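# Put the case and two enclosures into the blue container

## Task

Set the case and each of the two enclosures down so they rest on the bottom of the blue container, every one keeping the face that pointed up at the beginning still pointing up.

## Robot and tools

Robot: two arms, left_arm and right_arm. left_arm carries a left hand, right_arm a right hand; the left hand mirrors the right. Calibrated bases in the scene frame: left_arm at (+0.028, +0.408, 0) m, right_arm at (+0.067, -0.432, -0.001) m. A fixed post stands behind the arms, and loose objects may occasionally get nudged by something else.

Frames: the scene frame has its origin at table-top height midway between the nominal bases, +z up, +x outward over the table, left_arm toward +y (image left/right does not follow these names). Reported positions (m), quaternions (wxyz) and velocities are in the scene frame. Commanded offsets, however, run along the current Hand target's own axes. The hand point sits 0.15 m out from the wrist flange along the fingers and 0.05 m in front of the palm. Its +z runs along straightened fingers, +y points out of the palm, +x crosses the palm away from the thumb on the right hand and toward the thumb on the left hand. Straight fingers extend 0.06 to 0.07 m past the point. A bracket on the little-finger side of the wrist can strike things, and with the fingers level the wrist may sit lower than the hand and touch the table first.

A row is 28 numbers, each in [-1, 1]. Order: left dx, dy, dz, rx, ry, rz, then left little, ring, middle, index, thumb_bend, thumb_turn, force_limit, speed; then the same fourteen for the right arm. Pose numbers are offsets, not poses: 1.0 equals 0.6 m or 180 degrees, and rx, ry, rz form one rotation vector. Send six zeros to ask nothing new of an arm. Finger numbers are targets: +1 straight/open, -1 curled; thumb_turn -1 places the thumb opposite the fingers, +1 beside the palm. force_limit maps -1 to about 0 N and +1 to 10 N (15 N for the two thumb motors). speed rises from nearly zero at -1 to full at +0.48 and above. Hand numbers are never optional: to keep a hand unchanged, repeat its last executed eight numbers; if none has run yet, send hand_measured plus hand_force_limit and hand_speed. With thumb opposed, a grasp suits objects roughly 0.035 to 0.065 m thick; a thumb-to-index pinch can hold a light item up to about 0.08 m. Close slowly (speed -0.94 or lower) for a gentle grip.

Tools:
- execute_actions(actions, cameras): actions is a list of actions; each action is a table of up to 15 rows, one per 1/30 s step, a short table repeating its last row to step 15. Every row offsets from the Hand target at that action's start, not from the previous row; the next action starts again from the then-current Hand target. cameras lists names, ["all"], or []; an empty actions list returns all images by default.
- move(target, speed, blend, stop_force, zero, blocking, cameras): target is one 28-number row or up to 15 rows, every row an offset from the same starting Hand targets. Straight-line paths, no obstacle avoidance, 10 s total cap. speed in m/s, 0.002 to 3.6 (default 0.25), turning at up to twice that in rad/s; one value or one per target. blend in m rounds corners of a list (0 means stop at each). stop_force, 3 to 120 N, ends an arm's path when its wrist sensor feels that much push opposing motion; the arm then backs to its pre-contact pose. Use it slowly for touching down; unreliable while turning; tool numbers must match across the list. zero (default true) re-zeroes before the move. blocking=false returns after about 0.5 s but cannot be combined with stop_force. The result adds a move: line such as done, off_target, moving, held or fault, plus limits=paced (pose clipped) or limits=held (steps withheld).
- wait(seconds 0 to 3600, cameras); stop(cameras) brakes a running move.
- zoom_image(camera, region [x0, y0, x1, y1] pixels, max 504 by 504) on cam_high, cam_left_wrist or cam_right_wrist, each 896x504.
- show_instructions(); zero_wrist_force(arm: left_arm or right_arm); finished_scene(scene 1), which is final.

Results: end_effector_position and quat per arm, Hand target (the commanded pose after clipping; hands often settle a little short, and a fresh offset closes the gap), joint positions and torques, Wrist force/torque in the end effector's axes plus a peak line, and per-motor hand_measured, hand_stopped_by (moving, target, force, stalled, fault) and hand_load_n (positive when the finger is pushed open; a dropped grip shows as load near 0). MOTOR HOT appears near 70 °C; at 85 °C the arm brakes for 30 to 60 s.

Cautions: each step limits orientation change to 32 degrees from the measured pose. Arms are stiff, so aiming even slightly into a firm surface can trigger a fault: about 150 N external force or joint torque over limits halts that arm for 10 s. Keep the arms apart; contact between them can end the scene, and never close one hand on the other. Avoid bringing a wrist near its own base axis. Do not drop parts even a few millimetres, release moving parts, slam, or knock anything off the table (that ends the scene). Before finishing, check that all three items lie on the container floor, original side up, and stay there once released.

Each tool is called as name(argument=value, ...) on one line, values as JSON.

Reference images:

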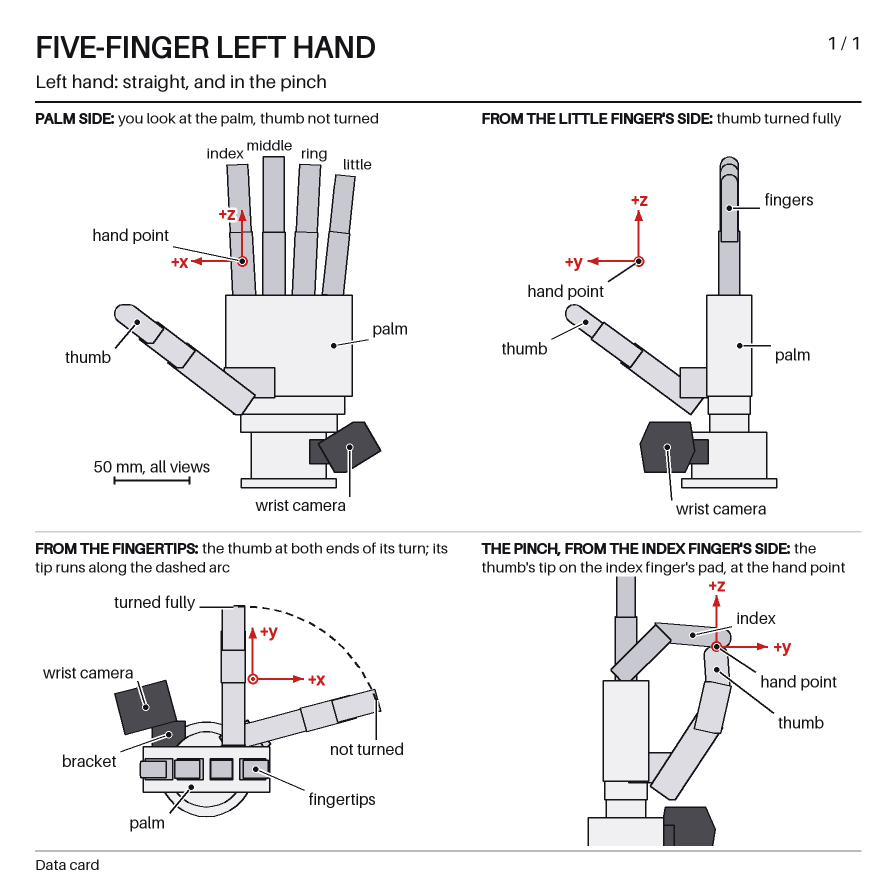

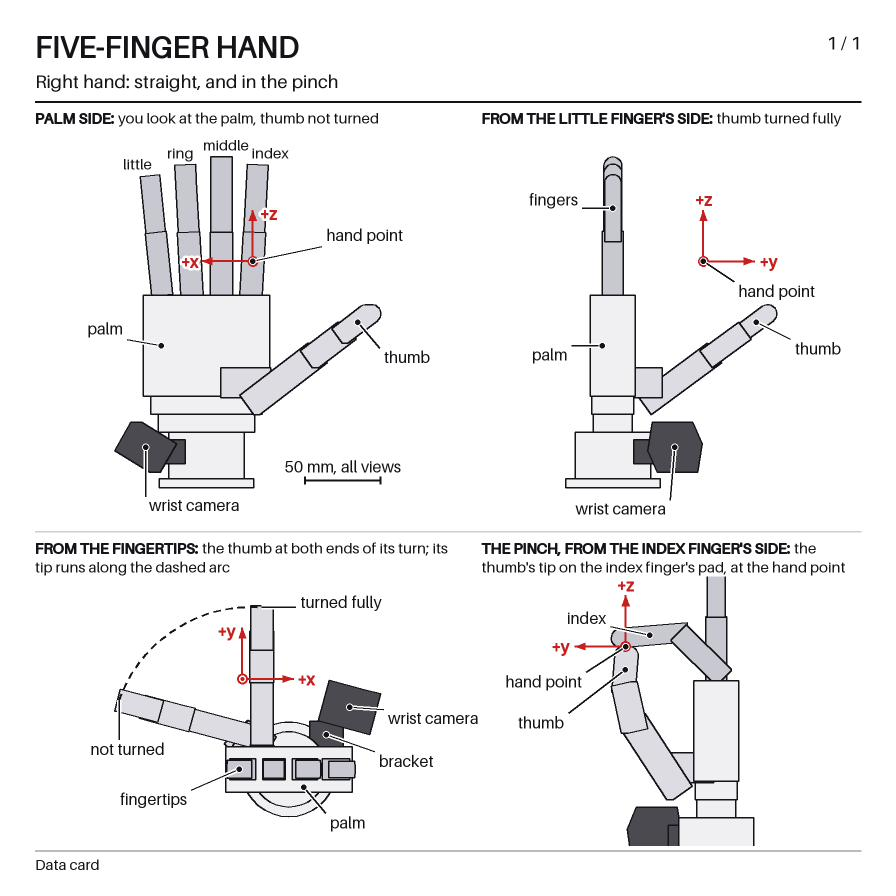

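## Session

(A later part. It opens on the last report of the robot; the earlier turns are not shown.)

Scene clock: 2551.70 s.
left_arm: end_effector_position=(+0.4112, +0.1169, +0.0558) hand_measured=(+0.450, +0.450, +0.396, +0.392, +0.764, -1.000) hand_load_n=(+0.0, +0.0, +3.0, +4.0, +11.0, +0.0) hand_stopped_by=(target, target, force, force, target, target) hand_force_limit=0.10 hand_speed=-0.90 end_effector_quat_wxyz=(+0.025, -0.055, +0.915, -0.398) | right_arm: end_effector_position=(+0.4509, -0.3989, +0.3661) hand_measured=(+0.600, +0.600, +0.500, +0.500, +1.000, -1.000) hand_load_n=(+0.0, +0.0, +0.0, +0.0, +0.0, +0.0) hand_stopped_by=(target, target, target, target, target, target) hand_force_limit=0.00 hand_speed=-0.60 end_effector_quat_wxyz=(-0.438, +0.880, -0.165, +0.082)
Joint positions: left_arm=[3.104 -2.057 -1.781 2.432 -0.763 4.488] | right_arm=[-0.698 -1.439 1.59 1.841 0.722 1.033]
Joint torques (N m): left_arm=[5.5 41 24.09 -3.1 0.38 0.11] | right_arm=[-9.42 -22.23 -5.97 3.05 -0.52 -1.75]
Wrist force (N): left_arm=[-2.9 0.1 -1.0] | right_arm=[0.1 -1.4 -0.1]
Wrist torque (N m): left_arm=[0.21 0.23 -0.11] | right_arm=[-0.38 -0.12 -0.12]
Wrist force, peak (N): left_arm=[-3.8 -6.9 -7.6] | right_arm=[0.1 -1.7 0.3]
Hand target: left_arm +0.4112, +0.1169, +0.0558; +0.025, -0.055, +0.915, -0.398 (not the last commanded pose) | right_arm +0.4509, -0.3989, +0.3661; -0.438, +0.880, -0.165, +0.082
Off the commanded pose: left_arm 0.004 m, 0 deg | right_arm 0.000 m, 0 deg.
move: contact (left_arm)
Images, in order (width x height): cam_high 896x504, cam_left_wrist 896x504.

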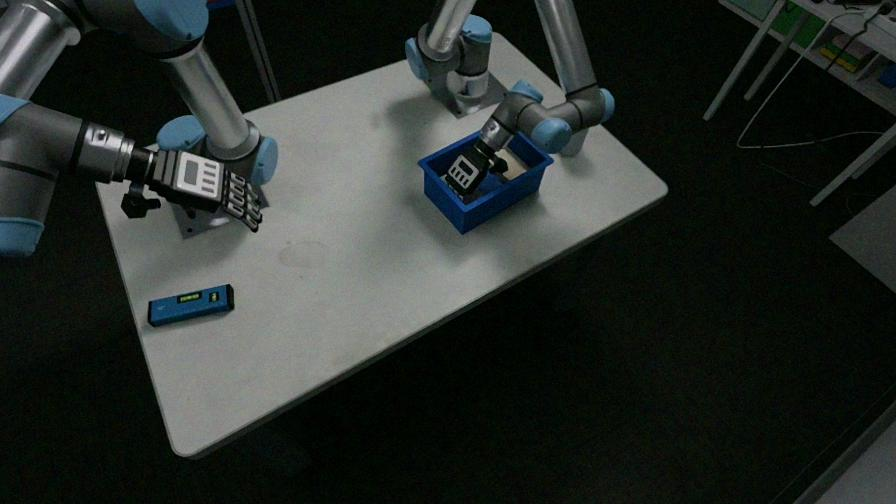

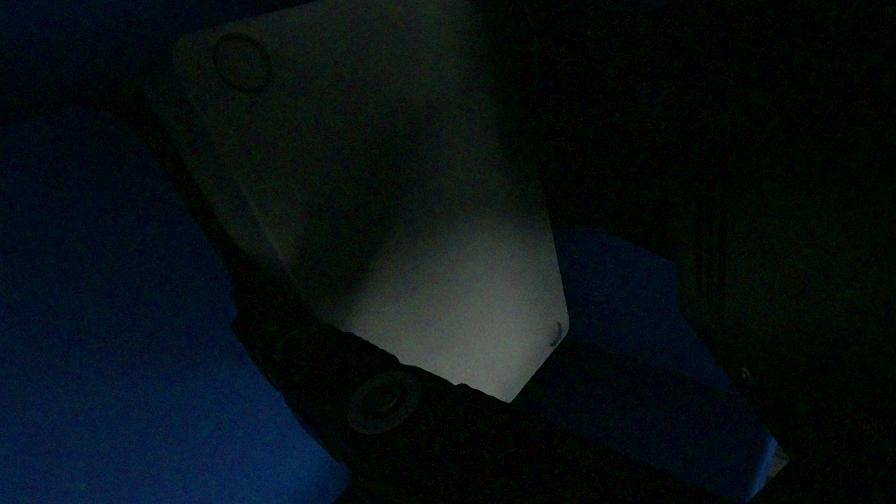

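move(target=[0,0.00183,0.00171,0,0,0, 0.45,0.45,0.0,0.0,0.76,-1,0.1,-0.9, 0,0,0,0,0,0, 0.6,0.6,0.5,0.5,1,-1,0,-0.6], speed=0.003, stop_force=3)

move(target=[[0,0,0,0,0,0, 0.45,0.45,0.0,0.0,0.85,-1,0.1,-0.85, 0,0,0,0,0,0, 0.6,0.6,0.5,0.5,1,-1,0,-0.6],[0,0,0,0,0,0, 0.45,0.45,0.0,0.0,1.0,-1,0.1,-0.8, 0,0,0,0,0,0, 0.6,0.6,0.5,0.5,1,-1,0,-0.6]], speed=0.03, cameras=["cam_left_wrist"])

Scene clock: 2566.50 s.
left_arm: end_effector_position=(+0.4113, +0.1169, +0.0557) hand_measured=(+0.450, +0.450, +0.396, +0.392, +0.764, -1.000) hand_load_n=(+0.0, +0.0, +3.0, +4.0, +11.0, +0.0) hand_stopped_by=(target, target, force, force, target, target) hand_force_limit=0.10 hand_speed=-0.90 end_effector_quat_wxyz=(+0.025, -0.055, +0.915, -0.398) | right_arm: end_effector_position=(+0.4509, -0.3989, +0.3661) hand_measured=(+0.600, +0.600, +0.500, +0.500, +1.000, -1.000) hand_load_n=(+0.0, +0.0, +0.0, +0.0, +0.0, +0.0) hand_stopped_by=(target, target, target, target, target, target) hand_force_limit=0.00 hand_speed=-0.60 end_effector_quat_wxyz=(-0.438, +0.880, -0.165, +0.082)
Joint positions: left_arm=[3.104 -2.057 -1.781 2.432 -0.763 4.488] | right_arm=[-0.698 -1.439 1.59 1.841 0.722 1.033]
Joint torques (N m): left_arm=[4.55 40.91 18.23 -2.43 0.33 0.07] | right_arm=[-9.55 -22.47 -5.11 2.84 -0.64 -1.81]
Wrist force (N): left_arm=[-1.3 -3.9 -4.9] | right_arm=[0.1 -1.2 0.1]
Wrist torque (N m): left_arm=[0.08 0.19 -0.02] | right_arm=[-0.34 -0.13 -0.11]
Wrist force, peak (N): left_arm=[-1.2 -6.5 -7.5] | right_arm=[0.2 -1.7 0.1]
Hand target: left_arm +0.4113, +0.1169, +0.0557; +0.025, -0.055, +0.915, -0.398 (not the last commanded pose) | right_arm +0.4509, -0.3989, +0.3661; -0.438, +0.880, -0.165, +0.082
Off the commanded pose: left_arm 0.001 m, 0 deg | right_arm 0.000 m, 0 deg.
move: contact (left_arm)

Scene clock: 2568.00 s.
left_arm: end_effector_position=(+0.4113, +0.1169, +0.0558) hand_measured=(+0.450, +0.450, +0.396, +0.392, +1.000, -1.000) hand_load_n=(+0.0, +0.0, +1.0, +2.0, +0.0, +0.0) hand_stopped_by=(target, target, force, force, target, target) hand_force_limit=0.10 hand_speed=-0.80 end_effector_quat_wxyz=(+0.025, -0.055, +0.915, -0.398) | right_arm: end_effector_position=(+0.4509, -0.3989, +0.3661) hand_measured=(+0.600, +0.600, +0.500, +0.500, +1.000, -1.000) hand_load_n=(+0.0, +0.0, +0.0, +0.0, +0.0, +0.5) hand_stopped_by=(target, target, target, target, target, target) hand_force_limit=0.00 hand_speed=-0.60 end_effector_quat_wxyz=(-0.438, +0.880, -0.165, +0.082)
Joint positions: left_arm=[3.104 -2.057 -1.781 2.432 -0.763 4.488] | right_arm=[-0.698 -1.439 1.59 1.841 0.722 1.033]
Joint torques (N m): left_arm=[4.59 38.87 23.56 -2.45 0.33 0.14] | right_arm=[-9.41 -22.46 -5.72 2.82 -0.74 -1.8]
Wrist force (N): left_arm=[-3.2 -4.6 1.1] | right_arm=[-0.1 -1.3 -0.3]
Wrist torque (N m): left_arm=[0.06 0.32 -0.06] | right_arm=[-0.34 -0.08 -0.13]
Wrist force, peak (N): left_arm=[-2.7 -6.4 -2.5] | right_arm=[-0.1 -1.5 -0.2]
Hand target: left_arm +0.4113, +0.1169, +0.0557; +0.025, -0.055, +0.915, -0.398 | right_arm +0.4509, -0.3989, +0.3661; -0.438, +0.880, -0.165, +0.082
Off the commanded pose: left_arm 0.000 m, 0 deg | right_arm 0.000 m, 0 deg.
move: done

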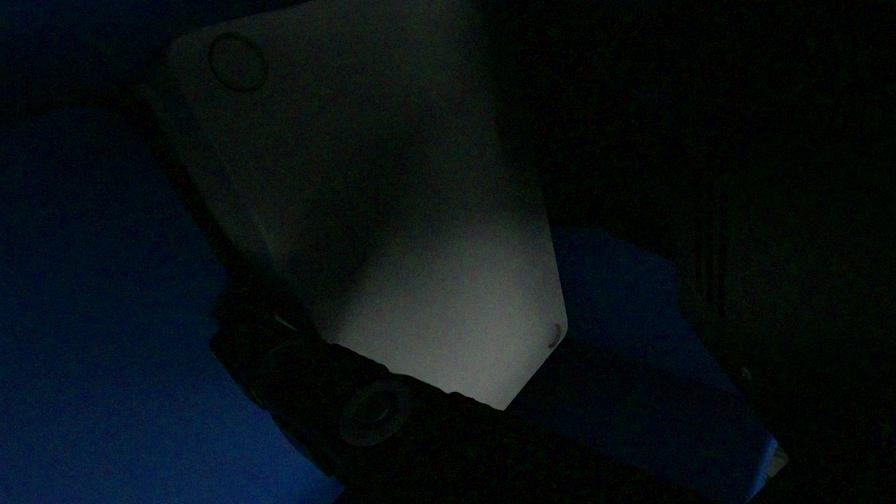

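move(target=[[0,0,0,0,0,0, 0.45,0.45,0.43,0.43,1.0,-1,0.1,-0.85, 0,0,0,0,0,0, 0.6,0.6,0.5,0.5,1,-1,0,-0.6]], speed=0.03)

Scene clock: 2574.33 s.
left_arm: end_effector_position=(+0.4113, +0.1169, +0.0558) hand_measured=(+0.450, +0.450, +0.430, +0.430, +1.000, -1.000) hand_load_n=(+0.0, +0.0, +0.0, +0.0, +0.0, +0.0) hand_stopped_by=(target, target, target, target, target, target) hand_force_limit=0.10 hand_speed=-0.85 end_effector_quat_wxyz=(+0.025, -0.055, +0.915, -0.398) | right_arm: end_effector_position=(+0.4509, -0.3989, +0.3661) hand_measured=(+0.600, +0.600, +0.500, +0.500, +1.000, -1.000) hand_load_n=(+0.0, +0.0, +0.0, +0.0, +0.0, +0.0) hand_stopped_by=(target, target, target, target, target, target) hand_force_limit=0.00 hand_speed=-0.60 end_effector_quat_wxyz=(-0.438, +0.880, -0.165, +0.082)
Joint positions: left_arm=[3.104 -2.057 -1.781 2.432 -0.763 4.488] | right_arm=[-0.698 -1.439 1.59 1.841 0.722 1.033]
Joint torques (N m): left_arm=[4.76 36.01 23.29 -2.44 0.27 0.1] | right_arm=[-9.12 -22.96 -6.88 2.93 -0.72 -1.84]
Wrist force (N): left_arm=[-2.9 0.1 -0.1] | right_arm=[0.1 -1.3 -0.3]
Wrist torque (N m): left_arm=[0.28 0.30 -0.10] | right_arm=[-0.36 -0.11 -0.12]
Wrist force, peak (N): left_arm=[-3.1 -5.0 1.0] | right_arm=[0.0 -1.6 -0.1]
Hand target: left_arm +0.4113, +0.1169, +0.0557; +0.025, -0.055, +0.915, -0.398 | right_arm +0.4509, -0.3989, +0.3661; -0.438, +0.880, -0.165, +0.082
Off the commanded pose: left_arm 0.000 m, 0 deg | right_arm 0.000 m, 0 deg.
move: done

move(target=[[0,-0.0366,-0.0341,0,0,0, 0.45,0.45,0.43,0.43,1.0,-1,0.1,-0.85, 0,0,0,0,0,0, 0.6,0.6,0.5,0.5,1,-1,0,-0.6],[0,-0.1950,-0.1818,0,0,0, 0.45,0.45,0.43,0.43,1.0,-1,0.1,-0.85, 0,0,0,0,0,0, 0.6,0.6,0.5,0.5,1,-1,0,-0.6]], speed=[0.02,0.12], blend=[0.008,0], cameras=["cam_left_wrist","cam_high"])

zoom_image(camera="cam_high", region=[400, 90, 580, 250])

Scene clock: 2583.20 s.
left_arm: end_effector_position=(+0.4111, +0.1169, +0.2156) hand_measured=(+0.450, +0.450, +0.430, +0.430, +1.000, -1.000) hand_load_n=(+0.0, +0.0, +0.0, +0.0, +0.0, +0.0) hand_stopped_by=(target, target, target, target, target, target) hand_force_limit=0.10 hand_speed=-0.85 end_effector_quat_wxyz=(+0.025, -0.055, +0.915, -0.398) | right_arm: end_effector_position=(+0.4509, -0.3989, +0.3661) hand_measured=(+0.600, +0.600, +0.500, +0.500, +1.000, -1.000) hand_load_n=(+0.0, +0.0, +0.0, +0.0, +0.0, +0.0) hand_stopped_by=(target, target, target, target, target, target) hand_force_limit=0.00 hand_speed=-0.60 end_effector_quat_wxyz=(-0.438, +0.880, -0.165, +0.082)
Joint positions: left_arm=[3.104 -1.873 -1.584 2.051 -0.763 4.488] | right_arm=[-0.698 -1.439 1.59 1.841 0.722 1.033]
Joint torques (N m): left_arm=[6.66 37.49 27.93 -3.1 -0.9 2.52] | right_arm=[-9.21 -22.96 -4.83 2.86 -0.77 -1.93]
Wrist force (N): left_arm=[-2.5 -0.1 -0.2] | right_arm=[-0.2 -1.2 0.1]
Wrist torque (N m): left_arm=[0.27 0.24 -0.25] | right_arm=[-0.35 -0.08 -0.13]
Wrist force, peak (N): left_arm=[-3.0 -0.3 0.1] | right_arm=[0.3 -1.7 -0.1]
Hand target: left_arm +0.4111, +0.1169, +0.2157; +0.025, -0.055, +0.915, -0.398 | right_arm +0.4509, -0.3989, +0.3661; -0.438, +0.880, -0.165, +0.082
Off the commanded pose: left_arm 0.000 m, 0 deg | right_arm 0.000 m, 0 deg.
move: done
Images, in order (width x height): cam_high 896x504, cam_left_wrist 896x504.

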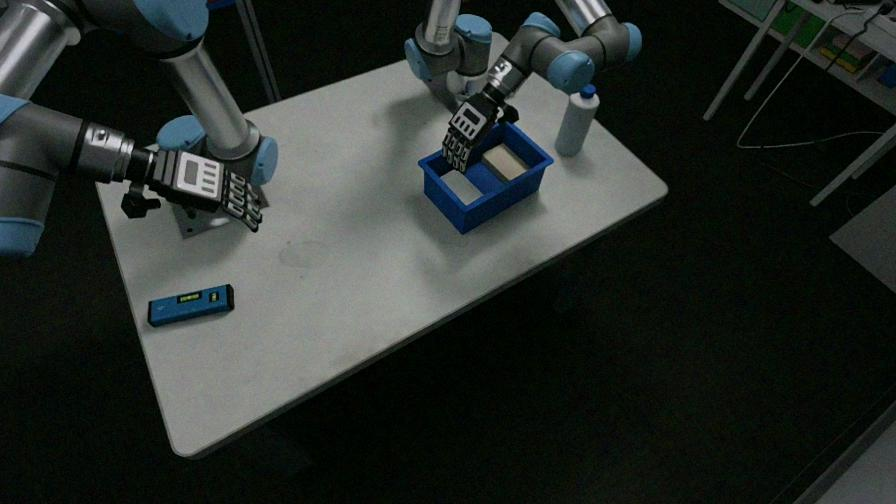

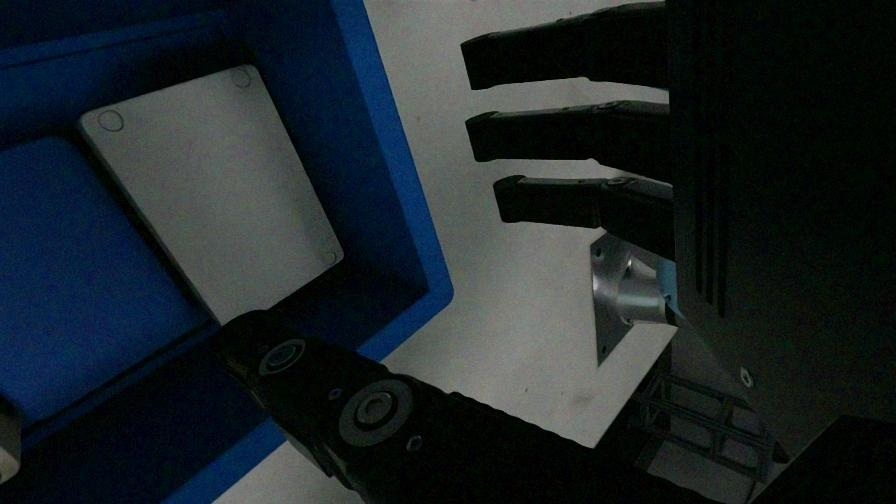

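Scaled by 2.800.

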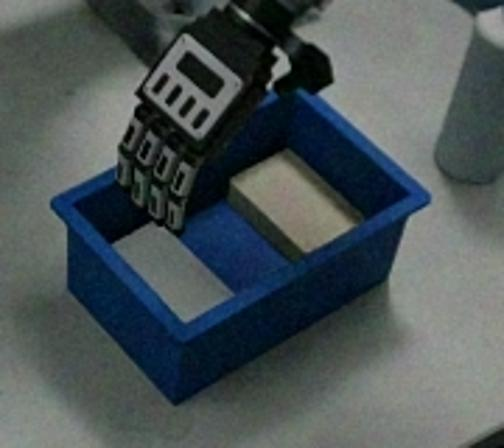

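move(target=[-0.1385,-0.01245,-0.0778,-0.1889,0,0, 0.6,0.6,0.6,0.6,1.0,-1,0.0,-0.6, 0,0,0,0,0,0, 0.6,0.6,0.5,0.5,1,-1,0,-0.6], speed=0.2, cameras=["cam_left_wrist","cam_high"])

zoom_image(camera="cam_high", region=[400, 90, 580, 250])

Scene clock: 2596.43 s.
left_arm: end_effector_position=(+0.4900, +0.1558, +0.2531) hand_measured=(+0.600, +0.600, +0.600, +0.600, +1.000, -1.000) hand_load_n=(+0.0, +0.0, +0.0, +0.0, +0.0, +0.0) hand_stopped_by=(target, target, target, target, target, target) hand_force_limit=0.00 hand_speed=-0.60 end_effector_quat_wxyz=(+0.008, -0.060, +0.992, -0.113) | right_arm: end_effector_position=(+0.4509, -0.3989, +0.3661) hand_measured=(+0.600, +0.600, +0.500, +0.500, +1.000, -1.000) hand_load_n=(+0.0, +0.0, +0.0, +0.0, +0.0, +0.0) hand_stopped_by=(target, target, target, target, target, target) hand_force_limit=0.00 hand_speed=-0.60 end_effector_quat_wxyz=(-0.438, +0.880, -0.165, +0.082)
Joint positions: left_arm=[2.909 -2.182 -0.94 1.631 -1.358 4.355] | right_arm=[-0.698 -1.439 1.59 1.841 0.722 1.033]
Joint torques (N m): left_arm=[-7.87 33.27 29.69 -3.31 -1.38 -2.69] | right_arm=[-8.96 -23.45 -5.67 2.83 -0.7 -1.89]
Wrist force (N): left_arm=[-2.5 0.7 -0.2] | right_arm=[0.1 -1.2 -0.1]
Wrist torque (N m): left_arm=[0.23 0.21 -0.07] | right_arm=[-0.35 -0.12 -0.12]
Wrist force, peak (N): left_arm=[-3.0 0.0 -0.5] | right_arm=[0.0 -1.6 -0.3]
Hand target: left_arm +0.4900, +0.1558, +0.2531; +0.007, -0.060, +0.992, -0.113 | right_arm +0.4509, -0.3989, +0.3661; -0.438, +0.880, -0.165, +0.082
Off the commanded pose: left_arm 0.000 m, 0 deg | right_arm 0.000 m, 0 deg.
move: done
Images, in order (width x height): cam_high 896x504, cam_left_wrist 896x504.

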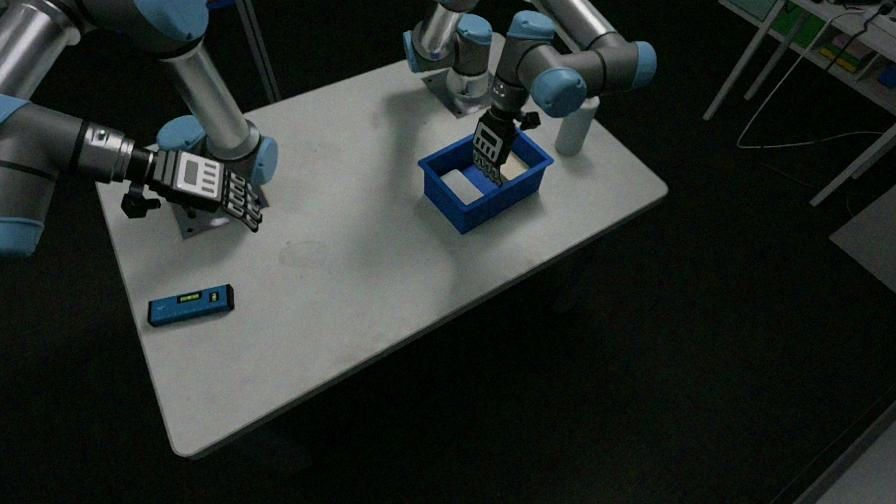

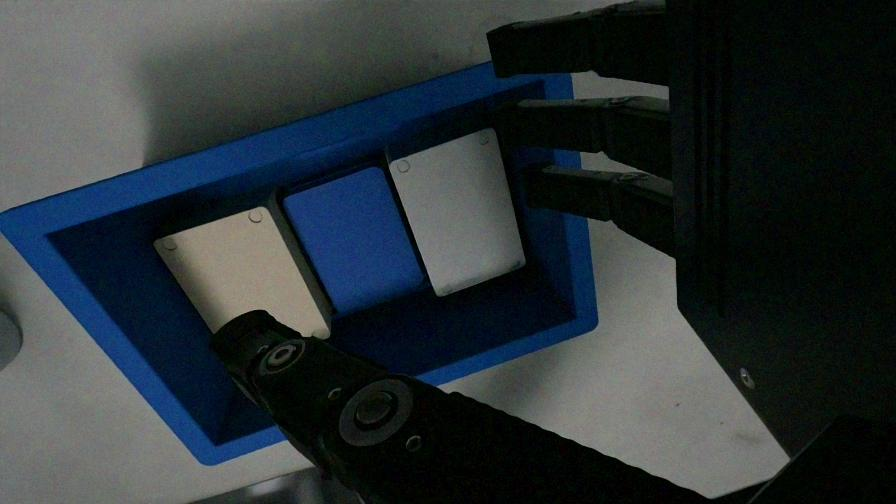

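Scaled by 2.800.

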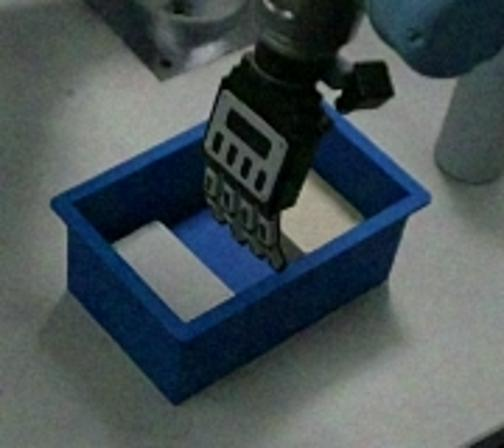

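zoom_image(camera="cam_left_wrist", region=[130, 100, 560, 350])

zoom_image(camera="cam_left_wrist", region=[340, 100, 560, 320])

Scaled by 1.172.

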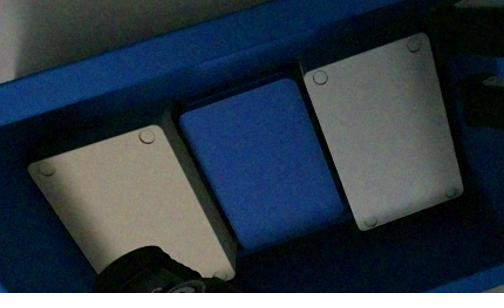

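Scaled by 2.291.

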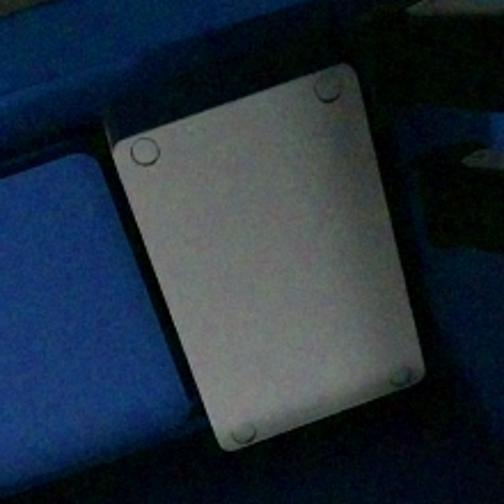

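move(target=[0.1495,0.0615,-0.0005,0,-0.1543,0.0356, 0.6,0.6,0.6,0.6,1.0,-1,0.0,-0.6, 0,0,0,0,0,0, 0.6,0.6,0.5,0.5,1,-1,0,-0.6], speed=0.2, cameras=["cam_left_wrist"])

zoom_image(camera="cam_left_wrist", region=[200, 0, 700, 500])

Scene clock: 2656.73 s.
left_arm: end_effector_position=(+0.3967, +0.1807, +0.2450) hand_measured=(+0.600, +0.600, +0.600, +0.600, +1.000, -1.000) hand_load_n=(+0.0, +0.0, +0.0, +0.0, +0.0, +0.0) hand_stopped_by=(target, target, target, target, target, target) hand_force_limit=0.00 hand_speed=-0.60 end_effector_quat_wxyz=(+0.251, -0.030, +0.963, -0.095) | right_arm: end_effector_position=(+0.4509, -0.3989, +0.3661) hand_measured=(+0.600, +0.600, +0.500, +0.500, +1.000, -1.000) hand_load_n=(+0.0, +0.0, -0.5, +0.0, +0.0, +0.0) hand_stopped_by=(target, target, target, target, target, target) hand_force_limit=0.00 hand_speed=-0.60 end_effector_quat_wxyz=(-0.438, +0.880, -0.165, +0.082)
Joint positions: left_arm=[2.788 -1.656 -1.611 2.239 -1.581 4.303] | right_arm=[-0.698 -1.439 1.59 1.841 0.722 1.033]
Joint torques (N m): left_arm=[-7.3 30.56 12.79 0.19 -1.76 -2.64] | right_arm=[-9 -23.5 -5.75 2.8 -0.9 -1.81]
Wrist force (N): left_arm=[-3.4 0.3 -0.1] | right_arm=[-0.1 -1.2 0.2]
Wrist torque (N m): left_arm=[0.16 0.22 -0.17] | right_arm=[-0.36 -0.09 -0.13]
Wrist force, peak (N): left_arm=[-3.7 0.7 -0.2] | right_arm=[-0.2 -1.7 0.1]
Hand target: left_arm +0.3966, +0.1807, +0.2450; +0.251, -0.030, +0.963, -0.095 | right_arm +0.4509, -0.3989, +0.3661; -0.438, +0.880, -0.165, +0.082
Off the commanded pose: left_arm 0.000 m, 0 deg | right_arm 0.000 m, 0 deg.
move: done

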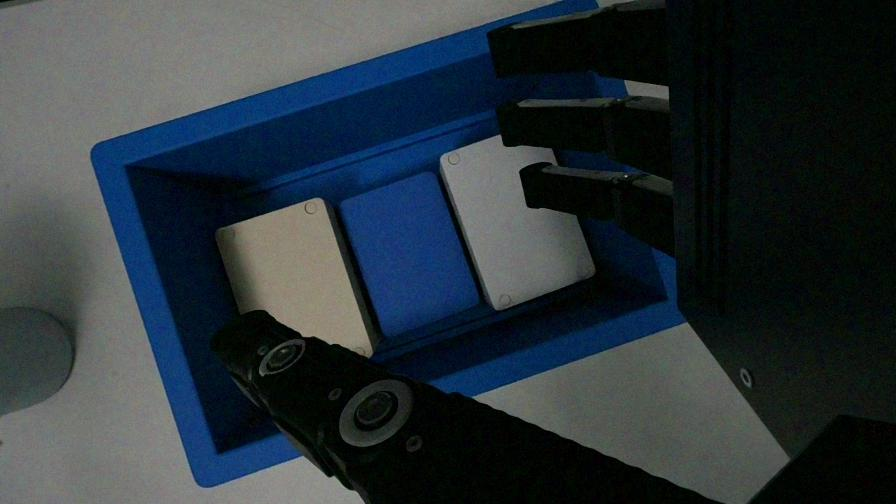

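Scaled by 1.008.

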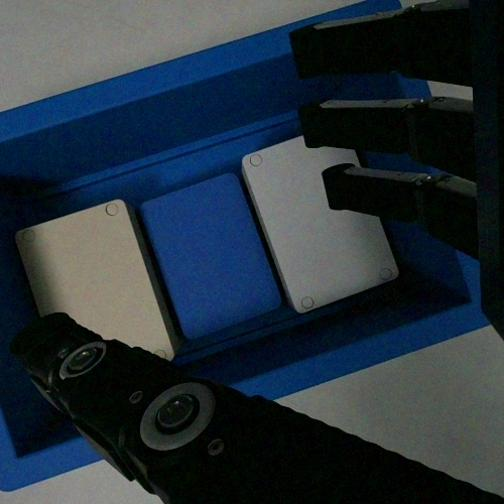

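finished_scene()

The scene is finished: the task was done.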